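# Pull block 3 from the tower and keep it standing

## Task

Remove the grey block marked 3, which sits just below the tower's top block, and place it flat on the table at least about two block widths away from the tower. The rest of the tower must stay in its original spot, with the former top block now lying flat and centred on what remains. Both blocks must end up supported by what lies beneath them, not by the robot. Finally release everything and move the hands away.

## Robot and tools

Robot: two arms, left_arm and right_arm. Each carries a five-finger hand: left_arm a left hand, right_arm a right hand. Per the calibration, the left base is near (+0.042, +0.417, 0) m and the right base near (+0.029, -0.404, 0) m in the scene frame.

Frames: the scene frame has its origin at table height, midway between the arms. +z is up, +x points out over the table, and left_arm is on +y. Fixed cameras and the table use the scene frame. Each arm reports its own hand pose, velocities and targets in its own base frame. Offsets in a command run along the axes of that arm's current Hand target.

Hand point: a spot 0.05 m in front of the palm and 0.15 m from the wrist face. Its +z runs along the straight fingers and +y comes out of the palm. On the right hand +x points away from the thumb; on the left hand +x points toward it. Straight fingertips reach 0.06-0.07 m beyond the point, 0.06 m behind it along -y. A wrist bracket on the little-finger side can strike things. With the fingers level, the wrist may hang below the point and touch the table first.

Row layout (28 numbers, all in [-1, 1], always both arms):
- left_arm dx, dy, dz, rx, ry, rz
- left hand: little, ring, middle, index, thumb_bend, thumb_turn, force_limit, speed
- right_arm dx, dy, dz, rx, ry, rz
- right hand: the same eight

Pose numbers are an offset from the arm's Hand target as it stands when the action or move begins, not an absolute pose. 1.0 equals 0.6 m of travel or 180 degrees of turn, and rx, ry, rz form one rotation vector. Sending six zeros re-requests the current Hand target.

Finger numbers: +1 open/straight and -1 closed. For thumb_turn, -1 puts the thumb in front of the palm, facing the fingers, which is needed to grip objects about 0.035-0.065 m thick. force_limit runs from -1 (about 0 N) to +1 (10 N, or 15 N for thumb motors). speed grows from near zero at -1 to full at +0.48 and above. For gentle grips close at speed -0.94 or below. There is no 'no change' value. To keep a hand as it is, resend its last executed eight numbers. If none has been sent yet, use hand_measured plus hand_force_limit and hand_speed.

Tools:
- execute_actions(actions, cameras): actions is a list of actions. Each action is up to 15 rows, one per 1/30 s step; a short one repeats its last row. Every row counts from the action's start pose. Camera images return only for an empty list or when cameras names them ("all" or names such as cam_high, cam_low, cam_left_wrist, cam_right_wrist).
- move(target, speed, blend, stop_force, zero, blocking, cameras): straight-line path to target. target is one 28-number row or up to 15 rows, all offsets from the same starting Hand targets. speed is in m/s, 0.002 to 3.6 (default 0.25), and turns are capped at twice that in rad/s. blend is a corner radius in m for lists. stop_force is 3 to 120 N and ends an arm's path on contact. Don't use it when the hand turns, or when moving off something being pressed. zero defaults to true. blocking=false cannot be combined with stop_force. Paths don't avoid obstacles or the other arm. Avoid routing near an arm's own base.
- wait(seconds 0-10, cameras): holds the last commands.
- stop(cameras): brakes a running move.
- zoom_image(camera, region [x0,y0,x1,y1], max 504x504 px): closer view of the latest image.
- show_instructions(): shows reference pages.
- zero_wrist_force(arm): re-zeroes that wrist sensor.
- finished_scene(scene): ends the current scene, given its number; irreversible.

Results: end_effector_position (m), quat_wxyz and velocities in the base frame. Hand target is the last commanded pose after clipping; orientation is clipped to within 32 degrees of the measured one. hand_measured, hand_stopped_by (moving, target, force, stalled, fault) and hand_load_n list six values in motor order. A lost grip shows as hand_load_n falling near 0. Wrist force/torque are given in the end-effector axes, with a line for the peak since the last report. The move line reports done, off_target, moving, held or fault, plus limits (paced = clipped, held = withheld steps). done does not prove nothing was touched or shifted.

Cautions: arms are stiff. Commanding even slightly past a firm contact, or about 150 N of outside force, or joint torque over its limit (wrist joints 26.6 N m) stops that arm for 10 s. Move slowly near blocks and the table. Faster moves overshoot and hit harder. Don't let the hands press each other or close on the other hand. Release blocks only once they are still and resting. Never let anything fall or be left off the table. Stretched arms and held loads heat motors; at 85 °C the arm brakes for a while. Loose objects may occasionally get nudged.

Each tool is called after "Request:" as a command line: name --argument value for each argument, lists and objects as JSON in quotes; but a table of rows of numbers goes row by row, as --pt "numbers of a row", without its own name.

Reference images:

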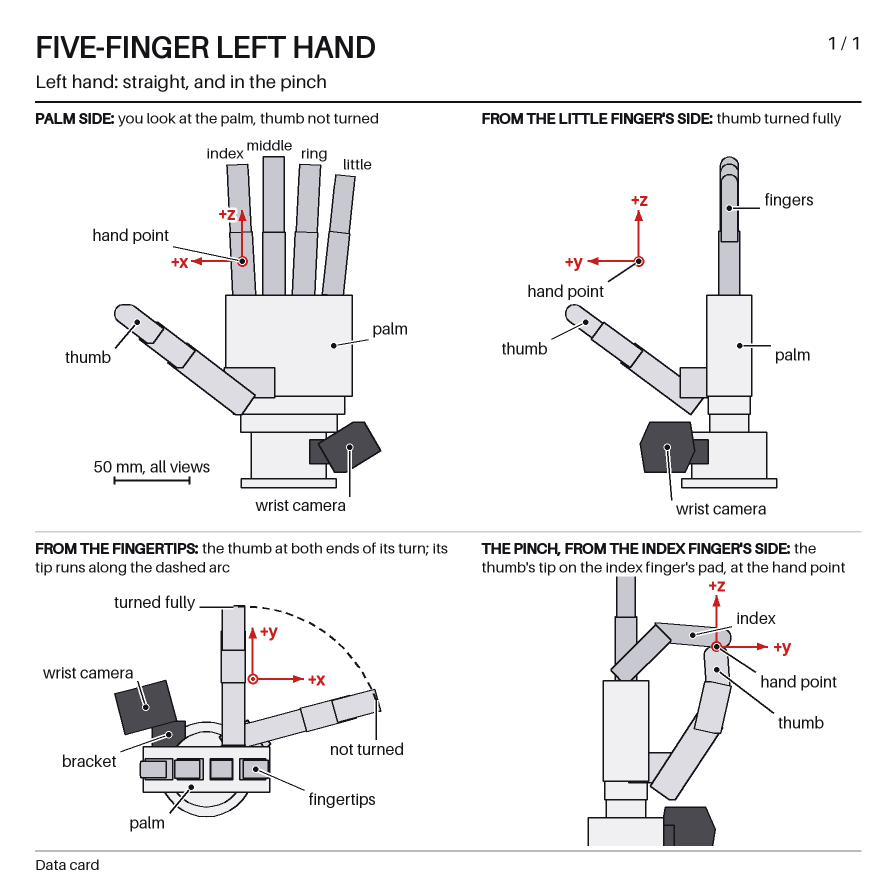

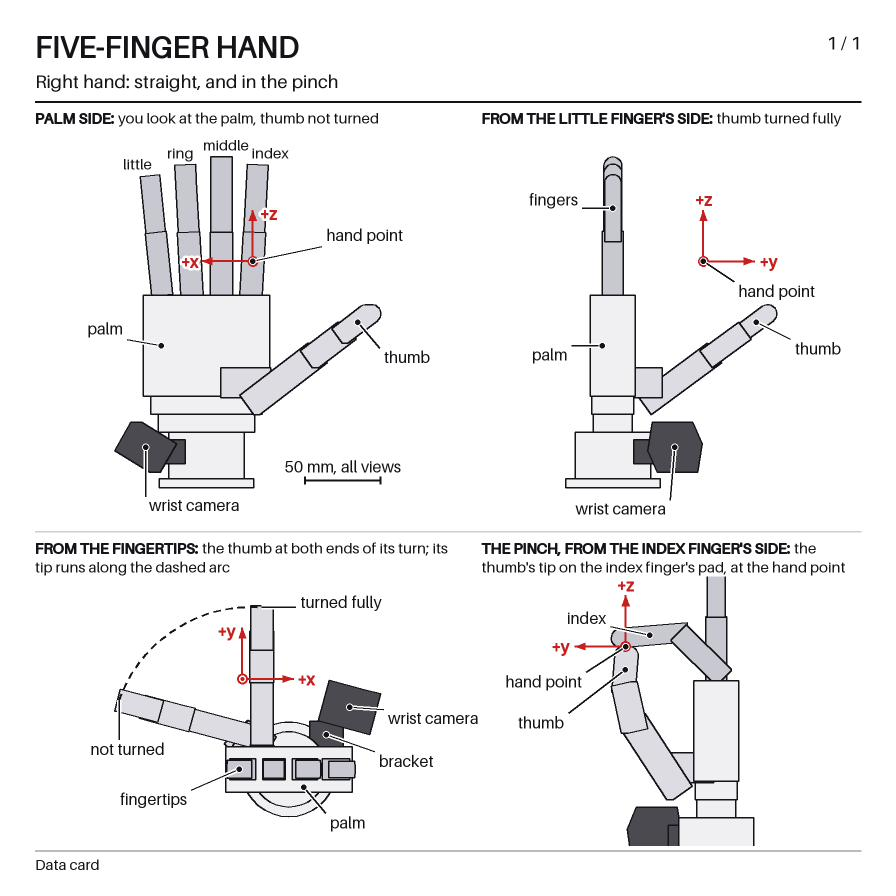

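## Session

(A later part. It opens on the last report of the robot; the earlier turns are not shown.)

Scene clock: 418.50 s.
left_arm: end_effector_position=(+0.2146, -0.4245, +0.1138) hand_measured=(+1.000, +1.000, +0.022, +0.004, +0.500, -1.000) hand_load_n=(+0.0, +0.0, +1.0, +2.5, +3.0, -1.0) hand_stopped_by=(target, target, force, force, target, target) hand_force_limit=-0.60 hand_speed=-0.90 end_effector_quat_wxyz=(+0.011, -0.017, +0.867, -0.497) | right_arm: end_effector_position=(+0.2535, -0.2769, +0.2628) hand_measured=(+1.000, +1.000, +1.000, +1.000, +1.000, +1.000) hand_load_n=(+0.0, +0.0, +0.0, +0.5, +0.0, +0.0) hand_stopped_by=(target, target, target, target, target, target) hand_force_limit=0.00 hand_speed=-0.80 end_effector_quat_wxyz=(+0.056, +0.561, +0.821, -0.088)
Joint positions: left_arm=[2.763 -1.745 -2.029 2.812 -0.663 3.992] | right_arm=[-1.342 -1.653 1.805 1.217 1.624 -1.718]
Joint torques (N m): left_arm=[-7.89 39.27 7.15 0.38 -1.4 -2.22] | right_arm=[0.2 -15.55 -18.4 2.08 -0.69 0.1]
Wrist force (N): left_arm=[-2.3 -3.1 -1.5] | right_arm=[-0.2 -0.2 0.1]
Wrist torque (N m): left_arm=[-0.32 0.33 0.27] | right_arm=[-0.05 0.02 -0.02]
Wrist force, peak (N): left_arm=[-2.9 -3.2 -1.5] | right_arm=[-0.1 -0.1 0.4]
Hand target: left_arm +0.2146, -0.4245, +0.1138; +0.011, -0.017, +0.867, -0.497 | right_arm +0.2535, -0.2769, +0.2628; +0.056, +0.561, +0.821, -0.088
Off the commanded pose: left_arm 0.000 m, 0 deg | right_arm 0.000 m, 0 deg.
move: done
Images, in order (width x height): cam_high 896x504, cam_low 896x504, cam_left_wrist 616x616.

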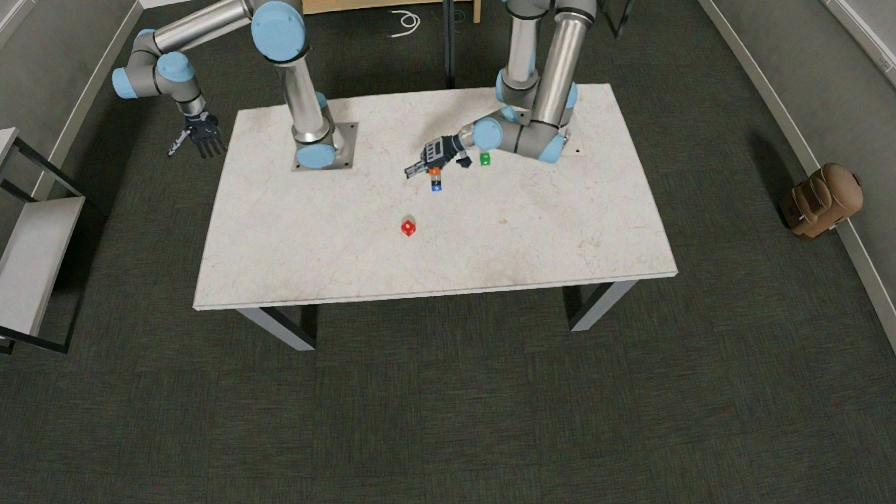

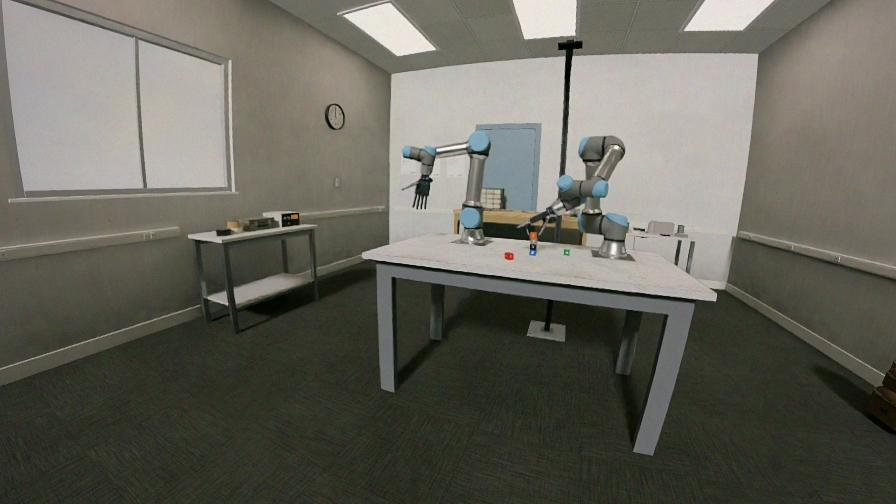

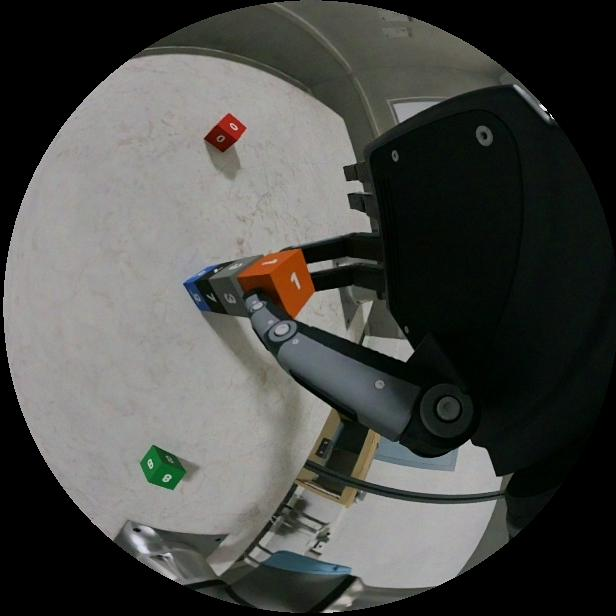

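Request:
move --pt "0 -0.0577 -0.0333 0 0 0 1 1 -0.3 -0.3 0.5 -1 -0.6 -0.9 0 0 0 0 0 0 1 1 1 1 1 1 0 -0.8" --pt "-0.2 -0.0577 -0.0333 0 0 0 1 1 -0.3 -0.3 0.5 -1 -0.6 -0.9 0 0 0 0 0 0 1 1 1 1 1 1 0 -0.8" --pt "-0.2 0.1155 0.0667 0 0 0 1 1 -0.3 -0.3 0.5 -1 -0.6 -0.9 0 0 0 0 0 0 1 1 1 1 1 1 0 -0.8" --speed 0.12 --blend '[0.015,0.02,0]' --cameras '["cam_low","cam_high","cam_left_wrist"]'

Request:
zoom_image --camera "cam_low" --region '[510, 210, 570, 270]'

Request:
zoom_image --camera "cam_left_wrist" --region '[180, 200, 380, 400]'

Request:
zoom_image --camera "cam_high" --region '[400, 150, 460, 220]'

Scene clock: 436.67 s.
left_arm: end_effector_position=(+0.3348, -0.4192, +0.0343) hand_measured=(+1.000, +1.000, +0.022, +0.004, +0.500, -1.000) hand_load_n=(+0.0, +0.0, +1.0, +2.5, +3.5, -1.0) hand_stopped_by=(target, target, force, force, target, target) hand_force_limit=-0.60 hand_speed=-0.90 end_effector_quat_wxyz=(+0.011, -0.017, +0.867, -0.497) | right_arm: end_effector_position=(+0.2535, -0.2769, +0.2628) hand_measured=(+1.000, +1.000, +1.000, +1.000, +1.000, +1.000) hand_load_n=(+0.0, +0.0, +0.0, +0.0, +0.0, +0.0) hand_stopped_by=(target, target, target, target, target, target) hand_force_limit=0.00 hand_speed=-0.80 end_effector_quat_wxyz=(+0.056, +0.561, +0.821, -0.088)
Joint positions: left_arm=[2.883 -2.094 -1.817 2.809 -0.601 4.165] | right_arm=[-1.342 -1.653 1.805 1.217 1.624 -1.718]
Joint torques (N m): left_arm=[-7.88 21.89 5.04 -0.21 -0.93 -2.25] | right_arm=[-0.28 -16.49 -18.08 2.14 -0.57 0.02]
Wrist force (N): left_arm=[-2.4 -2.1 -1.2] | right_arm=[-0.1 0.0 0.1]
Wrist torque (N m): left_arm=[-0.27 0.34 0.24] | right_arm=[-0.01 0.00 0.00]
Wrist force, peak (N): left_arm=[-2.7 -3.4 -1.6] | right_arm=[-0.1 -0.3 0.3]
Hand target: left_arm +0.3348, -0.4192, +0.0342; +0.011, -0.017, +0.867, -0.497 | right_arm +0.2535, -0.2769, +0.2628; +0.056, +0.561, +0.821, -0.088
Off the commanded pose: left_arm 0.000 m, 0 deg | right_arm 0.000 m, 0 deg.
move: done
Images, in order (width x height): cam_high 896x504, cam_low 896x504, cam_left_wrist 616x616.

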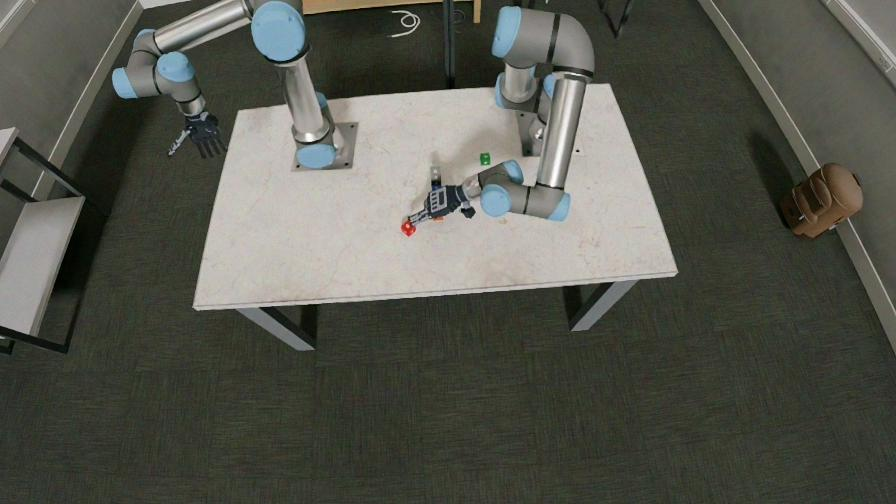

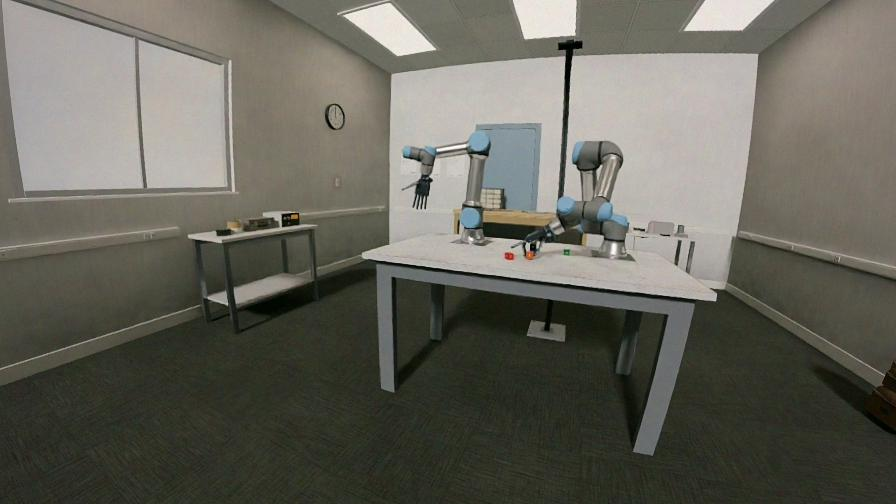

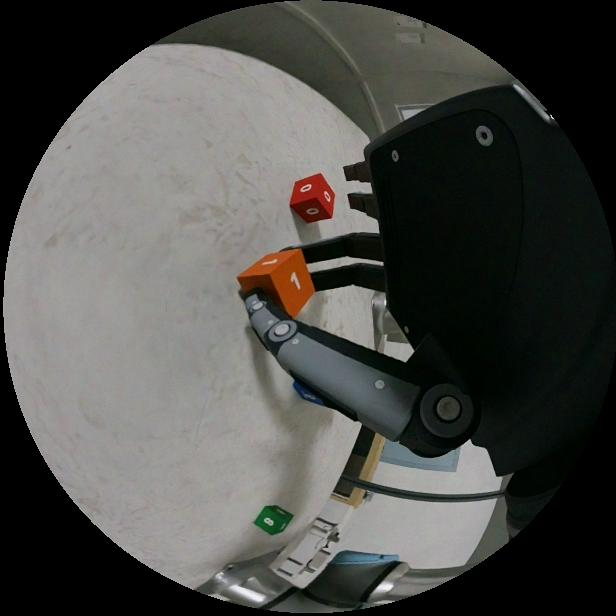

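Scaled by 8.400 from the camera's 896x504 image, which has a finer 1280x720 frame.

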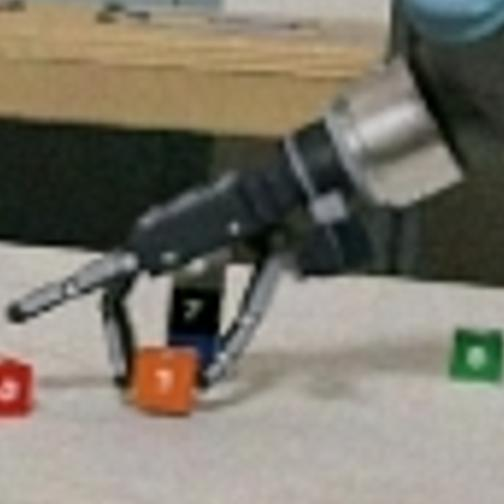

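Scaled by 2.520 from the camera's 616x616 image, which has a finer 880x880 frame.

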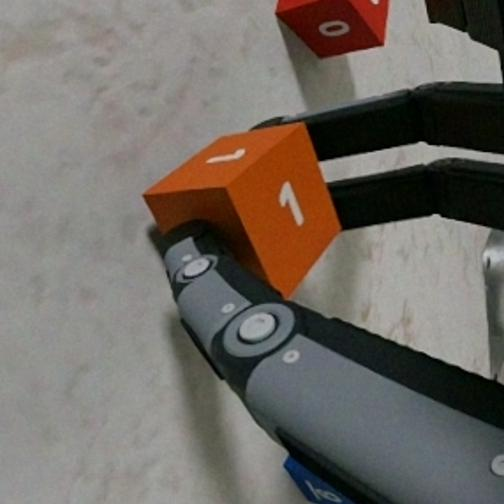

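Scaled by 7.200 from the camera's 896x504 image, which has a finer 1280x720 frame.

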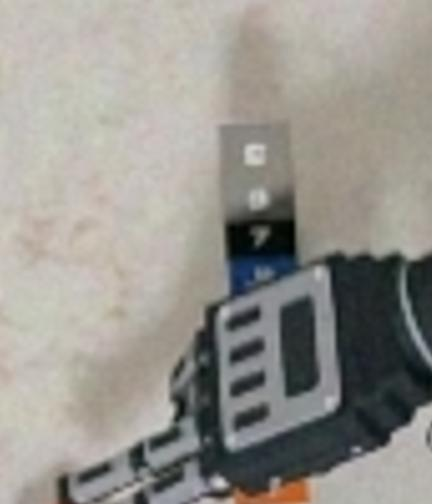

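Request:
move --target '[0,0.0289,0.0167,0,0,0,1,1,-0.3,-0.3,0.5,-1,-0.6,-0.9,0,0,0,0,0,0,1,1,1,1,1,1,0,-0.8]' --speed 0.012 --stop_force 3 --cameras '["cam_low","cam_high","cam_left_wrist"]'

Request:
zoom_image --camera "cam_low" --region '[510, 210, 570, 270]'

Request:
zoom_image --camera "cam_left_wrist" --region '[180, 200, 380, 400]'

Scene clock: 446.00 s.
left_arm: end_effector_position=(+0.3348, -0.4192, +0.0264) hand_measured=(+1.000, +1.000, +0.022, +0.004, +0.500, -1.000) hand_load_n=(+0.0, +0.0, +2.0, +1.0, +2.5, +0.0) hand_stopped_by=(target, target, force, force, target, target) hand_force_limit=-0.60 hand_speed=-0.90 end_effector_quat_wxyz=(+0.011, -0.017, +0.867, -0.497) | right_arm: end_effector_position=(+0.2535, -0.2769, +0.2628) hand_measured=(+1.000, +1.000, +1.000, +1.000, +1.000, +1.000) hand_load_n=(+0.0, +0.0, +0.0, +0.0, +0.0, +0.0) hand_stopped_by=(target, target, target, target, target, target) hand_force_limit=0.00 hand_speed=-0.80 end_effector_quat_wxyz=(+0.056, +0.561, +0.821, -0.088)
Joint positions: left_arm=[2.883 -2.108 -1.822 2.827 -0.602 4.166] | right_arm=[-1.342 -1.653 1.805 1.217 1.624 -1.718]
Joint torques (N m): left_arm=[-1.56 52.92 19.58 -3.46 1.24 1.43] | right_arm=[-0.85 -15.79 -19.61 2.11 -0.77 0.14]
Wrist force (N): left_arm=[-2.4 -2.2 -1.5] | right_arm=[0.0 -0.1 0.0]
Wrist torque (N m): left_arm=[-0.26 0.32 0.25] | right_arm=[-0.02 0.00 0.00]
Wrist force, peak (N): left_arm=[-2.6 -5.5 -3.2] | right_arm=[-0.1 -0.2 0.4]
Hand target: left_arm +0.3348, -0.4192, +0.0264; +0.011, -0.017, +0.867, -0.497 (not the last commanded pose) | right_arm +0.2535, -0.2769, +0.2628; +0.056, +0.561, +0.821, -0.088
Off the commanded pose: left_arm 0.012 m, 0 deg | right_arm 0.000 m, 0 deg.
move: contact (left_arm)
Images, in order (width x height): cam_high 896x504, cam_low 896x504, cam_left_wrist 616x616.

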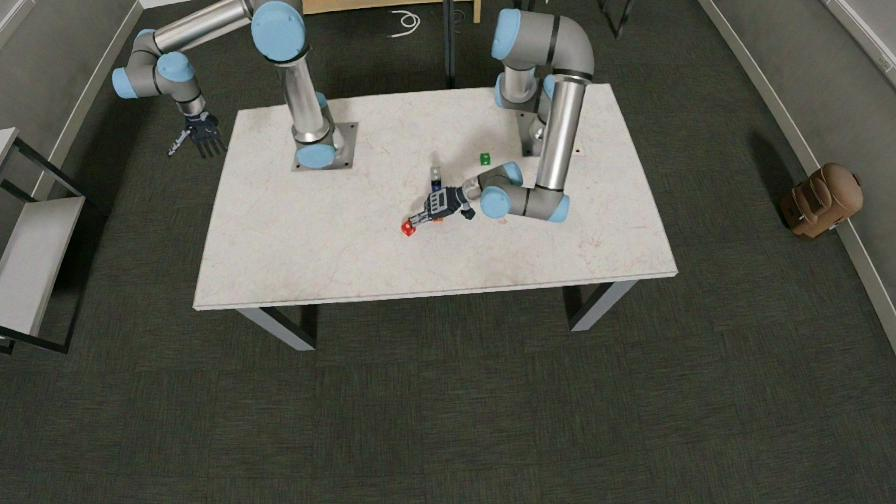

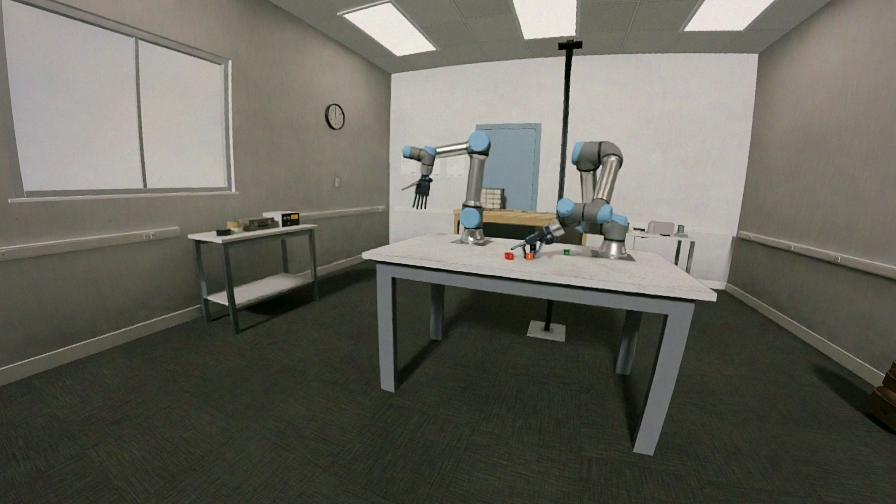

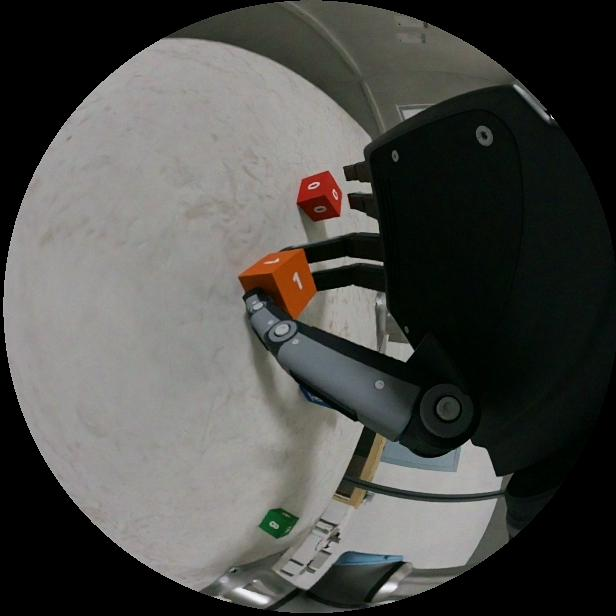

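Scaled by 8.400 from the camera's 896x504 image, which has a finer 1280x720 frame.

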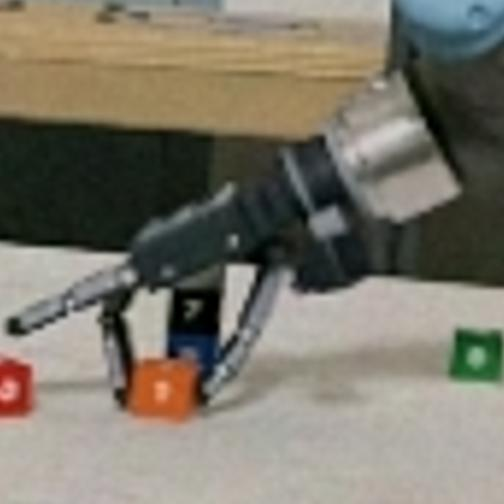

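Scaled by 2.520 from the camera's 616x616 image, which has a finer 880x880 frame.

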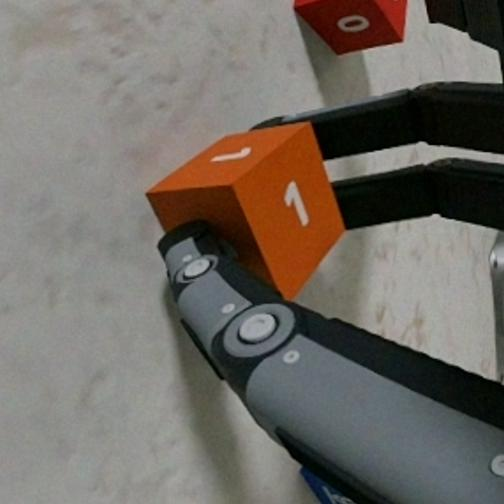

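Request:
move --pt "0 0 0 0 0 0 1 1 0.3 0.3 0.75 -1 -0.6 -0.5 0 0 0 0 0 0 1 1 1 1 1 1 0 -0.8" --pt "0 -0.155 -0.0895 0 0 0 1 1 0.3 0.3 0.75 -1 -0.6 -0.5 0 0 0 0 0 0 1 1 1 1 1 1 0 -0.8" --pt "0.2 -0.1521 -0.0945 0 0 0 1 1 0.3 0.3 0.75 -1 -0.6 -0.5 0 0 0 0 0 0 1 1 1 1 1 1 0 -0.8" --pt "0.2 -0.0799 -0.0528 0 0 0 1 1 0.3 0.3 0.75 -1 -0.6 -0.5 0 0 0 0 0 0 1 1 1 1 1 1 0 -0.8" --speed '[0.12,0.12,0.12,0.08]' --blend '[0,0.02,0.01,0]' --cameras '["cam_low","cam_high","cam_left_wrist"]'

Request:
zoom_image --camera "cam_low" --region '[510, 210, 570, 270]'

Request:
zoom_image --camera "cam_left_wrist" --region '[180, 200, 380, 400]'

Request:
zoom_image --camera "cam_high" --region '[400, 150, 470, 230]'

Scene clock: 476.67 s.
left_arm: end_effector_position=(+0.2146, -0.4208, +0.0834) hand_measured=(+1.000, +1.000, +0.300, +0.300, +0.750, -1.000) hand_load_n=(+0.0, +0.0, +0.0, +0.0, +0.0, +0.0) hand_stopped_by=(target, target, target, target, target, target) hand_force_limit=-0.60 hand_speed=-0.50 end_effector_quat_wxyz=(+0.011, -0.017, +0.867, -0.497) | right_arm: end_effector_position=(+0.2535, -0.2769, +0.2628) hand_measured=(+1.000, +1.000, +1.000, +1.000, +1.000, +1.000) hand_load_n=(+0.0, +0.0, +0.0, +0.0, +0.0, +0.0) hand_stopped_by=(target, target, target, target, target, target) hand_force_limit=0.00 hand_speed=-0.80 end_effector_quat_wxyz=(+0.056, +0.561, +0.821, -0.088)
Joint positions: left_arm=[2.774 -1.793 -2.07 2.89 -0.657 4.006] | right_arm=[-1.342 -1.653 1.805 1.217 1.624 -1.718]
Joint torques (N m): left_arm=[-8.13 12.9 4.53 0.44 -1.51 -2.3] | right_arm=[-0.82 -16.58 -18.57 1.98 -0.8 0.16]
Wrist force (N): left_arm=[-2.4 -2.5 -1.3] | right_arm=[0.0 -0.1 0.1]
Wrist torque (N m): left_arm=[-0.29 0.33 0.27] | right_arm=[-0.03 0.00 0.00]
Wrist force, peak (N): left_arm=[-2.9 -2.9 -2.1] | right_arm=[-0.4 -0.2 0.3]
Hand target: left_arm +0.2146, -0.4208, +0.0833; +0.011, -0.017, +0.867, -0.497 | right_arm +0.2535, -0.2769, +0.2628; +0.056, +0.561, +0.821, -0.088
Off the commanded pose: left_arm 0.000 m, 0 deg | right_arm 0.000 m, 0 deg.
move: done
Images, in order (width x height): cam_high 896x504, cam_low 896x504, cam_left_wrist 616x616.

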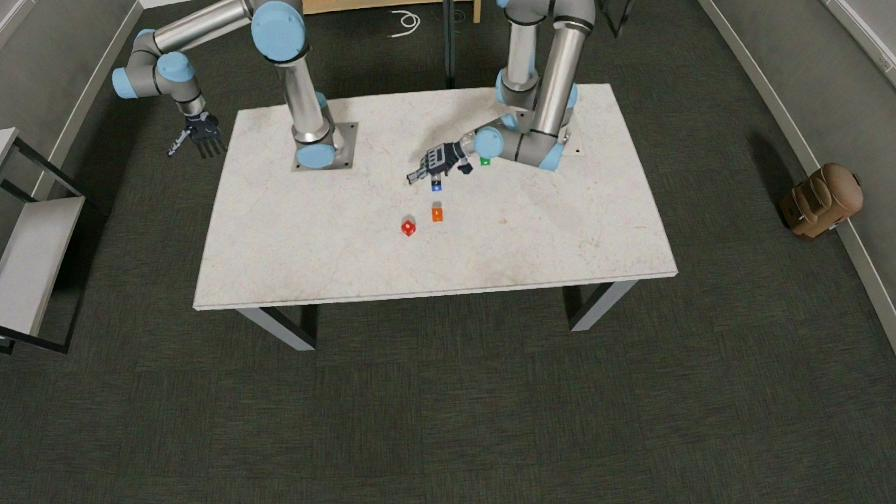

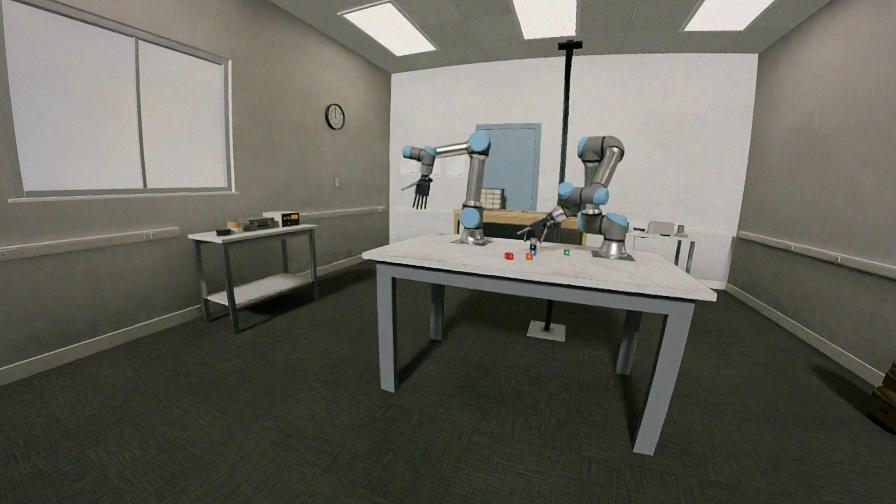

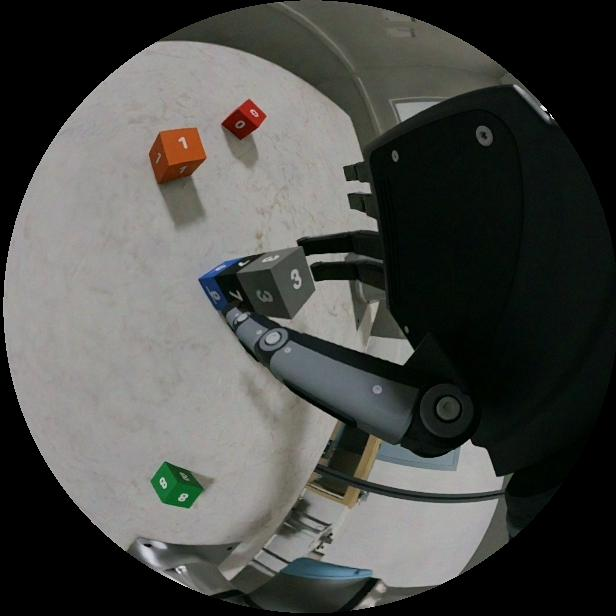

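Scaled by 8.400 from the camera's 896x504 image, which has a finer 1280x720 frame.

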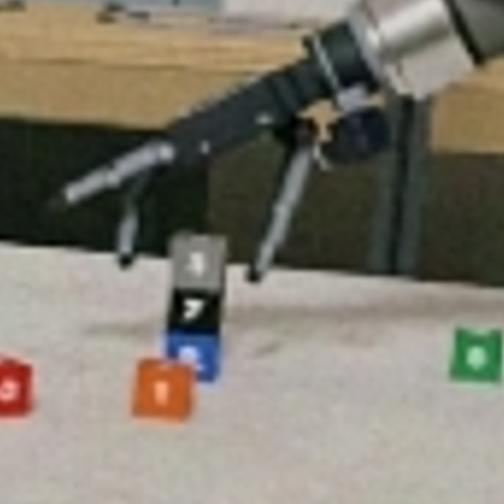

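Scaled by 2.520 from the camera's 616x616 image, which has a finer 880x880 frame.

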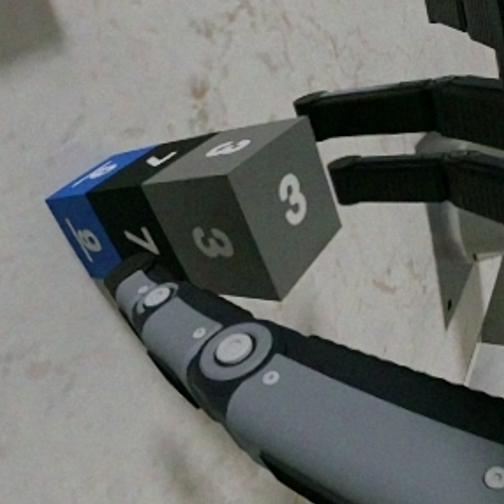

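Scaled by 6.300 from the camera's 896x504 image, which has a finer 1280x720 frame.

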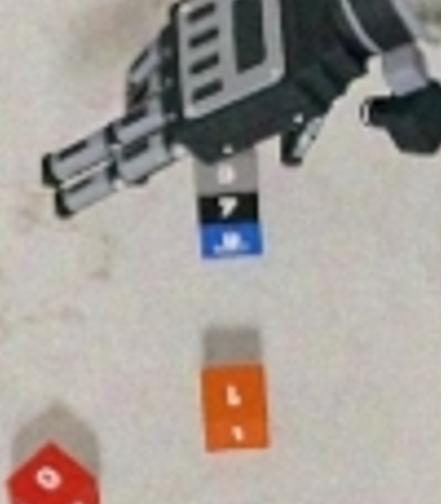

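Request:
move --target '[0,0,0,0,0,0,1,1,-0.3,-0.3,0.5,-1,-0.6,-0.88,0,0,0,0,0,0,1,1,1,1,1,1,0,-0.8]' --speed 0.05 --cameras '["cam_low","cam_left_wrist"]'

Request:
zoom_image --camera "cam_low" --region '[510, 210, 570, 270]'

Request:
zoom_image --camera "cam_left_wrist" --region '[180, 200, 380, 400]'

Scene clock: 486.30 s.
left_arm: end_effector_position=(+0.2146, -0.4208, +0.0833) hand_measured=(+1.000, +1.000, -0.032, -0.066, +0.580, -1.000) hand_load_n=(+0.0, +0.0, +1.0, +5.0, +5.5, -1.0) hand_stopped_by=(target, target, force, force, force, target) hand_force_limit=-0.60 hand_speed=-0.88 end_effector_quat_wxyz=(+0.011, -0.017, +0.867, -0.497) | right_arm: end_effector_position=(+0.2535, -0.2769, +0.2628) hand_measured=(+1.000, +1.000, +1.000, +1.000, +1.000, +1.000) hand_load_n=(+0.0, +0.0, +0.0, +0.0, +0.0, +0.0) hand_stopped_by=(target, target, target, target, target, target) hand_force_limit=0.00 hand_speed=-0.80 end_effector_quat_wxyz=(+0.056, +0.561, +0.821, -0.088)
Joint positions: left_arm=[2.774 -1.793 -2.071 2.89 -0.657 4.006] | right_arm=[-1.342 -1.653 1.805 1.217 1.624 -1.718]
Joint torques (N m): left_arm=[-7.8 12.99 6.56 0.39 -1.2 -2.08] | right_arm=[-0.5 -16.31 -19.15 1.9 -0.72 0.06]
Wrist force (N): left_arm=[-2.2 -5.7 -3.0] | right_arm=[-0.1 0.0 -0.1]
Wrist torque (N m): left_arm=[-0.39 0.36 0.27] | right_arm=[0.00 0.01 0.00]
Wrist force, peak (N): left_arm=[-2.2 -5.7 -3.0] | right_arm=[-0.4 -0.1 0.2]
Hand target: left_arm +0.2146, -0.4208, +0.0833; +0.011, -0.017, +0.867, -0.497 | right_arm +0.2535, -0.2769, +0.2628; +0.056, +0.561, +0.821, -0.088
Off the commanded pose: left_arm 0.000 m, 0 deg | right_arm 0.000 m, 0 deg.
move: done
Images, in order (width x height): cam_low 896x504, cam_left_wrist 616x616.

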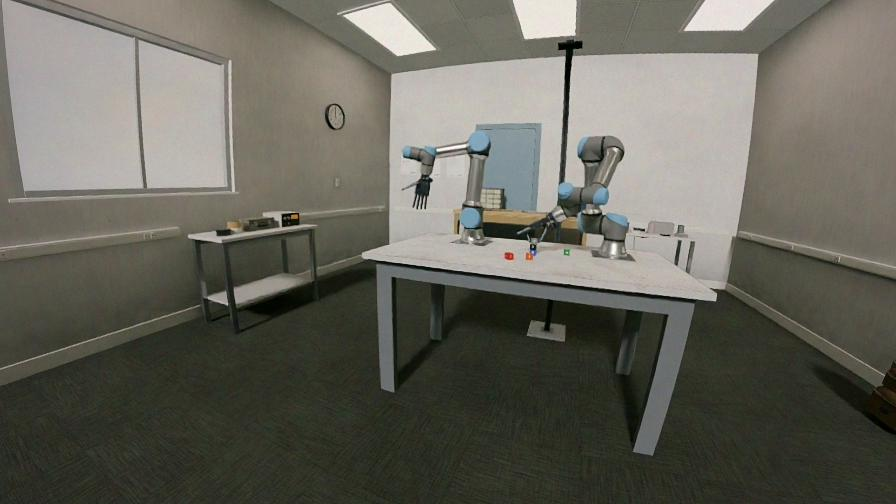

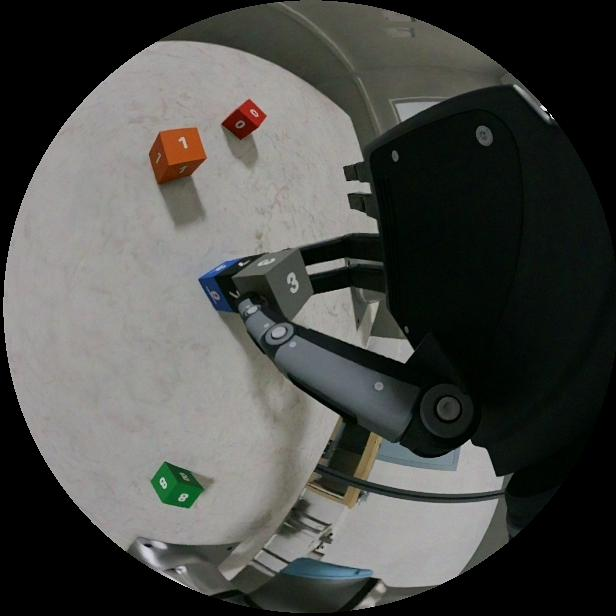

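Scaled by 8.400 from the camera's 896x504 image, which has a finer 1280x720 frame.

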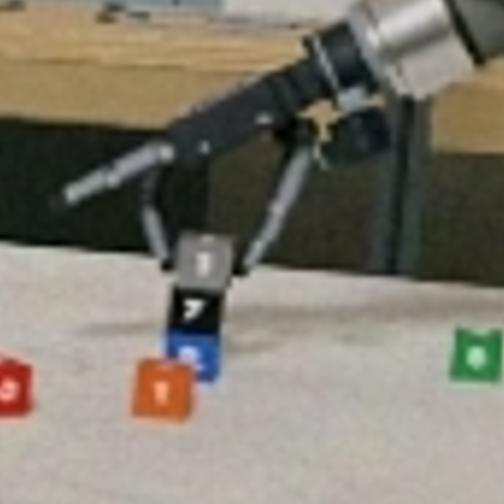

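Scaled by 2.520 from the camera's 616x616 image, which has a finer 880x880 frame.

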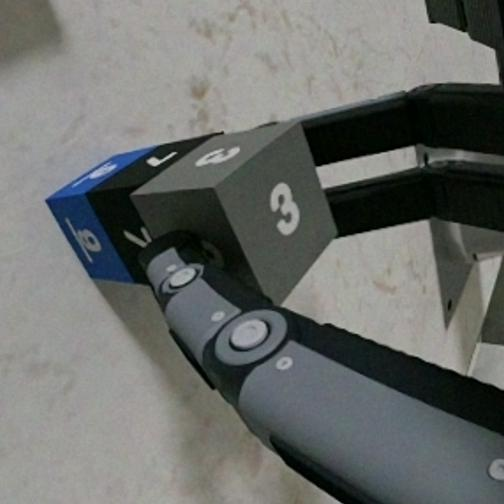

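Request:
move --pt "0 -0.0577 -0.0333 0 0 0 1 1 -0.3 -0.3 0.5 -1 -0.6 -0.88 0 0 0 0 0 0 1 1 1 1 1 1 0 -0.8" --pt "-0.2 0.0465 -0.2137 0 0 0 1 1 -0.3 -0.3 0.5 -1 -0.6 -0.88 0 0 0 0 0 0 1 1 1 1 1 1 0 -0.8" --pt "-0.2 0.1807 -0.1362 0 0 0 1 1 -0.3 -0.3 0.5 -1 -0.6 -0.88 0 0 0 0 0 0 1 1 1 1 1 1 0 -0.8" --speed 0.12 --blend '[0.015,0.02,0]' --cameras '["cam_low","cam_high","cam_left_wrist"]'

Request:
move --target '[0,0.0289,0.0167,0,0,0,1,1,-0.3,-0.3,0.5,-1,-0.6,-0.88,0,0,0,0,0,0,1,1,1,1,1,1,0,-0.8]' --speed 0.012 --stop_force 3 --cameras '["cam_low","cam_high","cam_left_wrist"]'

Request:
zoom_image --camera "cam_low" --region '[510, 210, 580, 280]'

Request:
zoom_image --camera "cam_left_wrist" --region '[180, 200, 380, 400]'

Scene clock: 505.07 s.
left_arm: end_effector_position=(+0.3296, -0.2908, +0.0315) hand_measured=(+1.000, +1.000, -0.032, -0.066, +0.580, -1.000) hand_load_n=(+0.0, +0.0, +0.5, +4.0, +6.0, -1.5) hand_stopped_by=(target, target, force, force, force, target) hand_force_limit=-0.60 hand_speed=-0.88 end_effector_quat_wxyz=(+0.011, -0.017, +0.867, -0.497) | right_arm: end_effector_position=(+0.2535, -0.2769, +0.2628) hand_measured=(+1.000, +1.000, +1.000, +1.000, +1.000, +1.000) hand_load_n=(+0.0, +0.0, +0.0, +0.0, +0.0, +0.0) hand_stopped_by=(target, target, target, target, target, target) hand_force_limit=0.00 hand_speed=-0.80 end_effector_quat_wxyz=(+0.056, +0.561, +0.821, -0.088)
Joint positions: left_arm=[3.225 -2.115 -1.996 2.469 -0.531 4.799] | right_arm=[-1.342 -1.653 1.805 1.217 1.624 -1.718]
Joint torques (N m): left_arm=[-7.78 19.71 15.22 -0.43 3.44 -1.92] | right_arm=[-1.68 -16.32 -19.67 2.1 -0.82 0.19]
Wrist force (N): left_arm=[-2.7 -2.3 -1.4] | right_arm=[-0.1 0.0 0.1]
Wrist torque (N m): left_arm=[-0.27 0.37 0.23] | right_arm=[-0.01 0.00 0.00]
Wrist force, peak (N): left_arm=[-2.0 -5.8 -3.5] | right_arm=[-0.3 -0.2 0.2]
Hand target: left_arm +0.3296, -0.2909, +0.0314; +0.011, -0.017, +0.867, -0.497 | right_arm +0.2535, -0.2769, +0.2628; +0.056, +0.561, +0.821, -0.088
Off the commanded pose: left_arm 0.000 m, 0 deg | right_arm 0.000 m, 0 deg.
move: done
Images, in order (width x height): cam_high 896x504, cam_low 896x504, cam_left_wrist 616x616.

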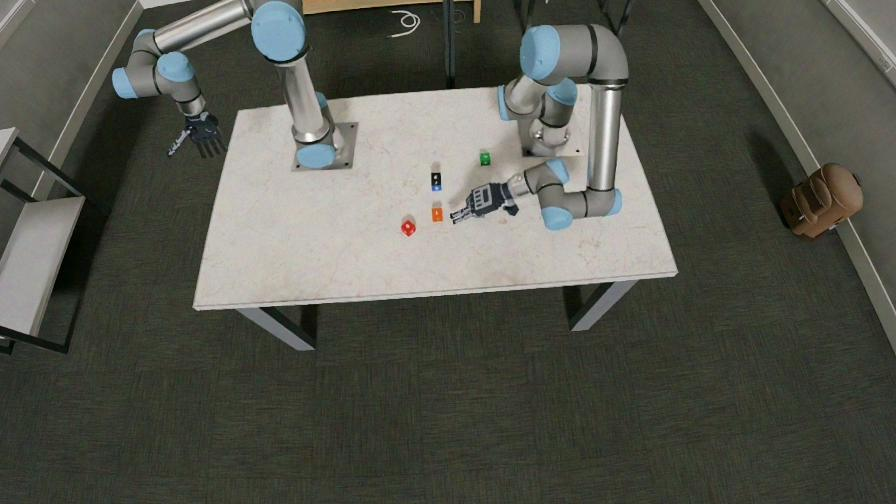

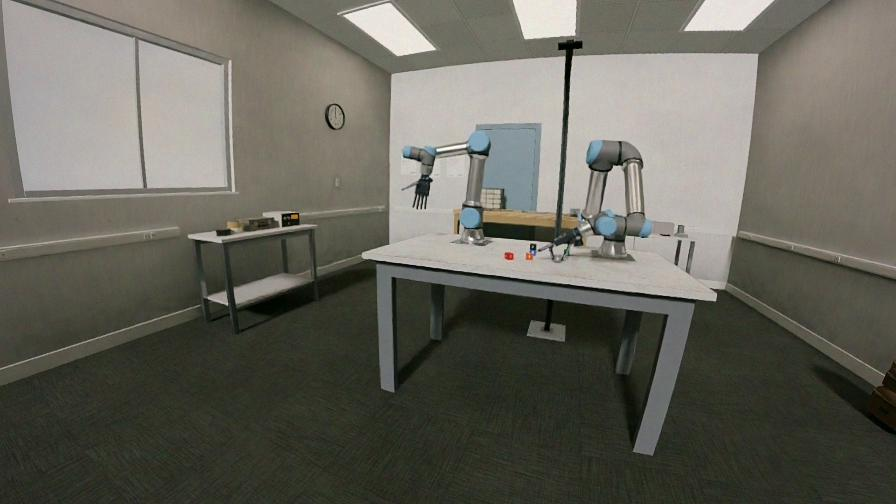

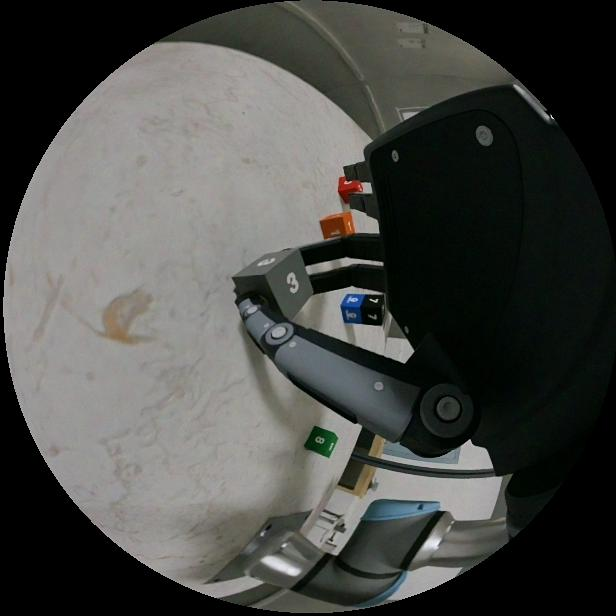

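Scene clock: 506.73 s.
left_arm: end_effector_position=(+0.3296, -0.2909, +0.0260) hand_measured=(+1.000, +1.000, -0.032, -0.066, +0.580, -1.000) hand_load_n=(+0.0, +0.0, +1.0, +4.0, +6.5, -1.0) hand_stopped_by=(target, target, force, force, force, target) hand_force_limit=-0.60 hand_speed=-0.88 end_effector_quat_wxyz=(+0.011, -0.017, +0.867, -0.497) | right_arm: end_effector_position=(+0.2535, -0.2769, +0.2628) hand_measured=(+1.000, +1.000, +1.000, +1.000, +1.000, +1.000) hand_load_n=(+0.0, +0.0, +0.0, +0.0, +0.0, +0.0) hand_stopped_by=(target, target, target, target, target, target) hand_force_limit=0.00 hand_speed=-0.80 end_effector_quat_wxyz=(+0.056, +0.561, +0.821, -0.088)
Joint positions: left_arm=[3.225 -2.127 -1.997 2.482 -0.531 4.799] | right_arm=[-1.342 -1.653 1.805 1.217 1.624 -1.718]
Joint torques (N m): left_arm=[1.09 49.49 15.36 -4.12 -0.58 -1.84] | right_arm=[-0.46 -15.84 -20.12 1.95 -0.83 0.07]
Wrist force (N): left_arm=[-2.7 -2.1 -1.2] | right_arm=[0.0 -0.1 0.1]
Wrist torque (N m): left_arm=[-0.26 0.38 0.23] | right_arm=[-0.02 -0.01 0.00]
Wrist force, peak (N): left_arm=[-2.1 -6.7 -2.5] | right_arm=[-0.1 -0.3 0.1]
Hand target: left_arm +0.3296, -0.2908, +0.0260; +0.011, -0.017, +0.867, -0.497 (not the last commanded pose) | right_arm +0.2535, -0.2769, +0.2628; +0.056, +0.561, +0.821, -0.088
Off the commanded pose: left_arm 0.015 m, 0 deg | right_arm 0.000 m, 0 deg.
move: contact (left_arm)
Images, in order (width x height): cam_high 896x504, cam_low 896x504, cam_left_wrist 616x616.

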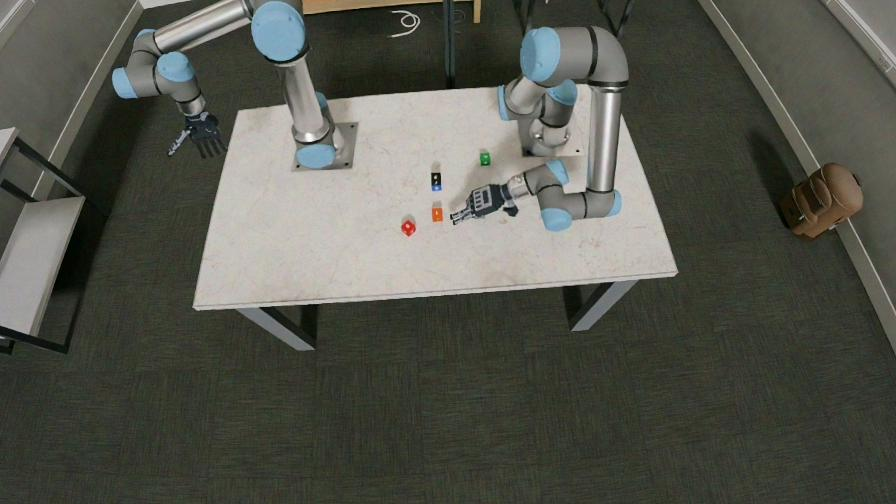

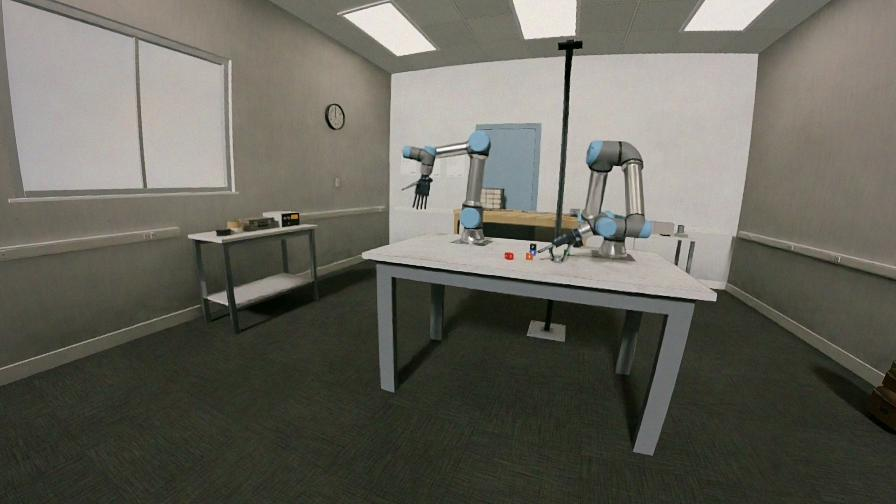

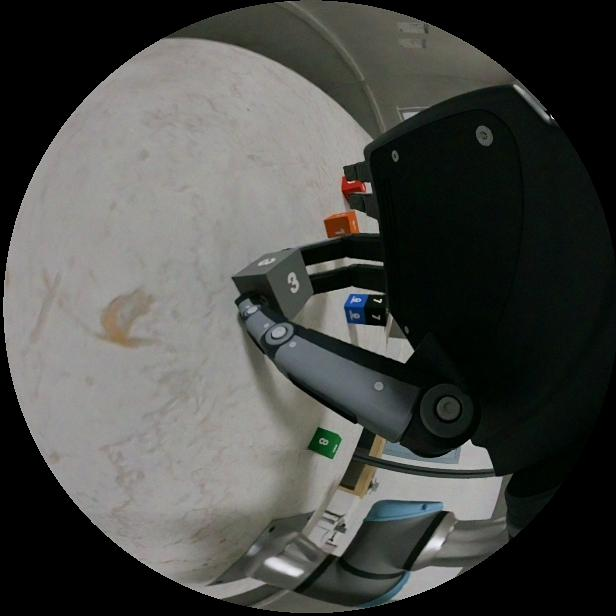

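Scaled by 7.200 from the camera's 896x504 image, which has a finer 1280x720 frame.

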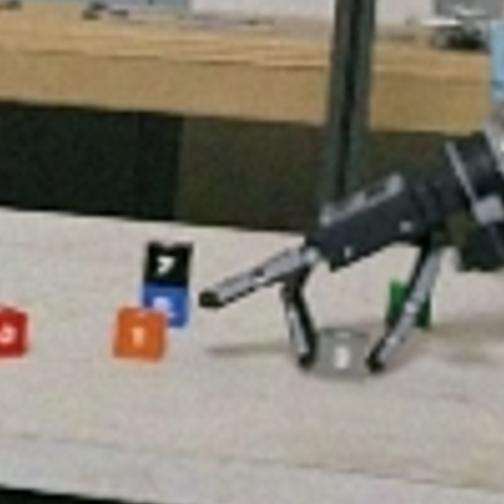

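Scaled by 2.520 from the camera's 616x616 image, which has a finer 880x880 frame.

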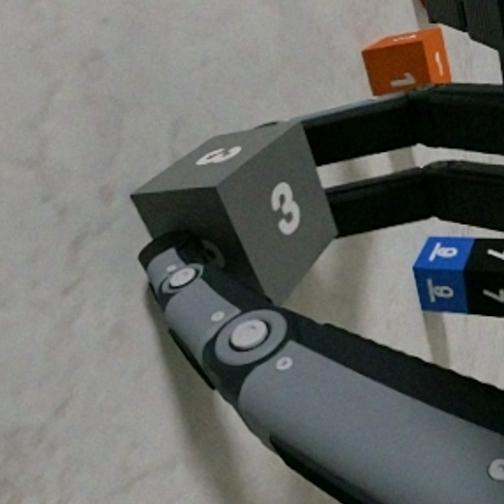

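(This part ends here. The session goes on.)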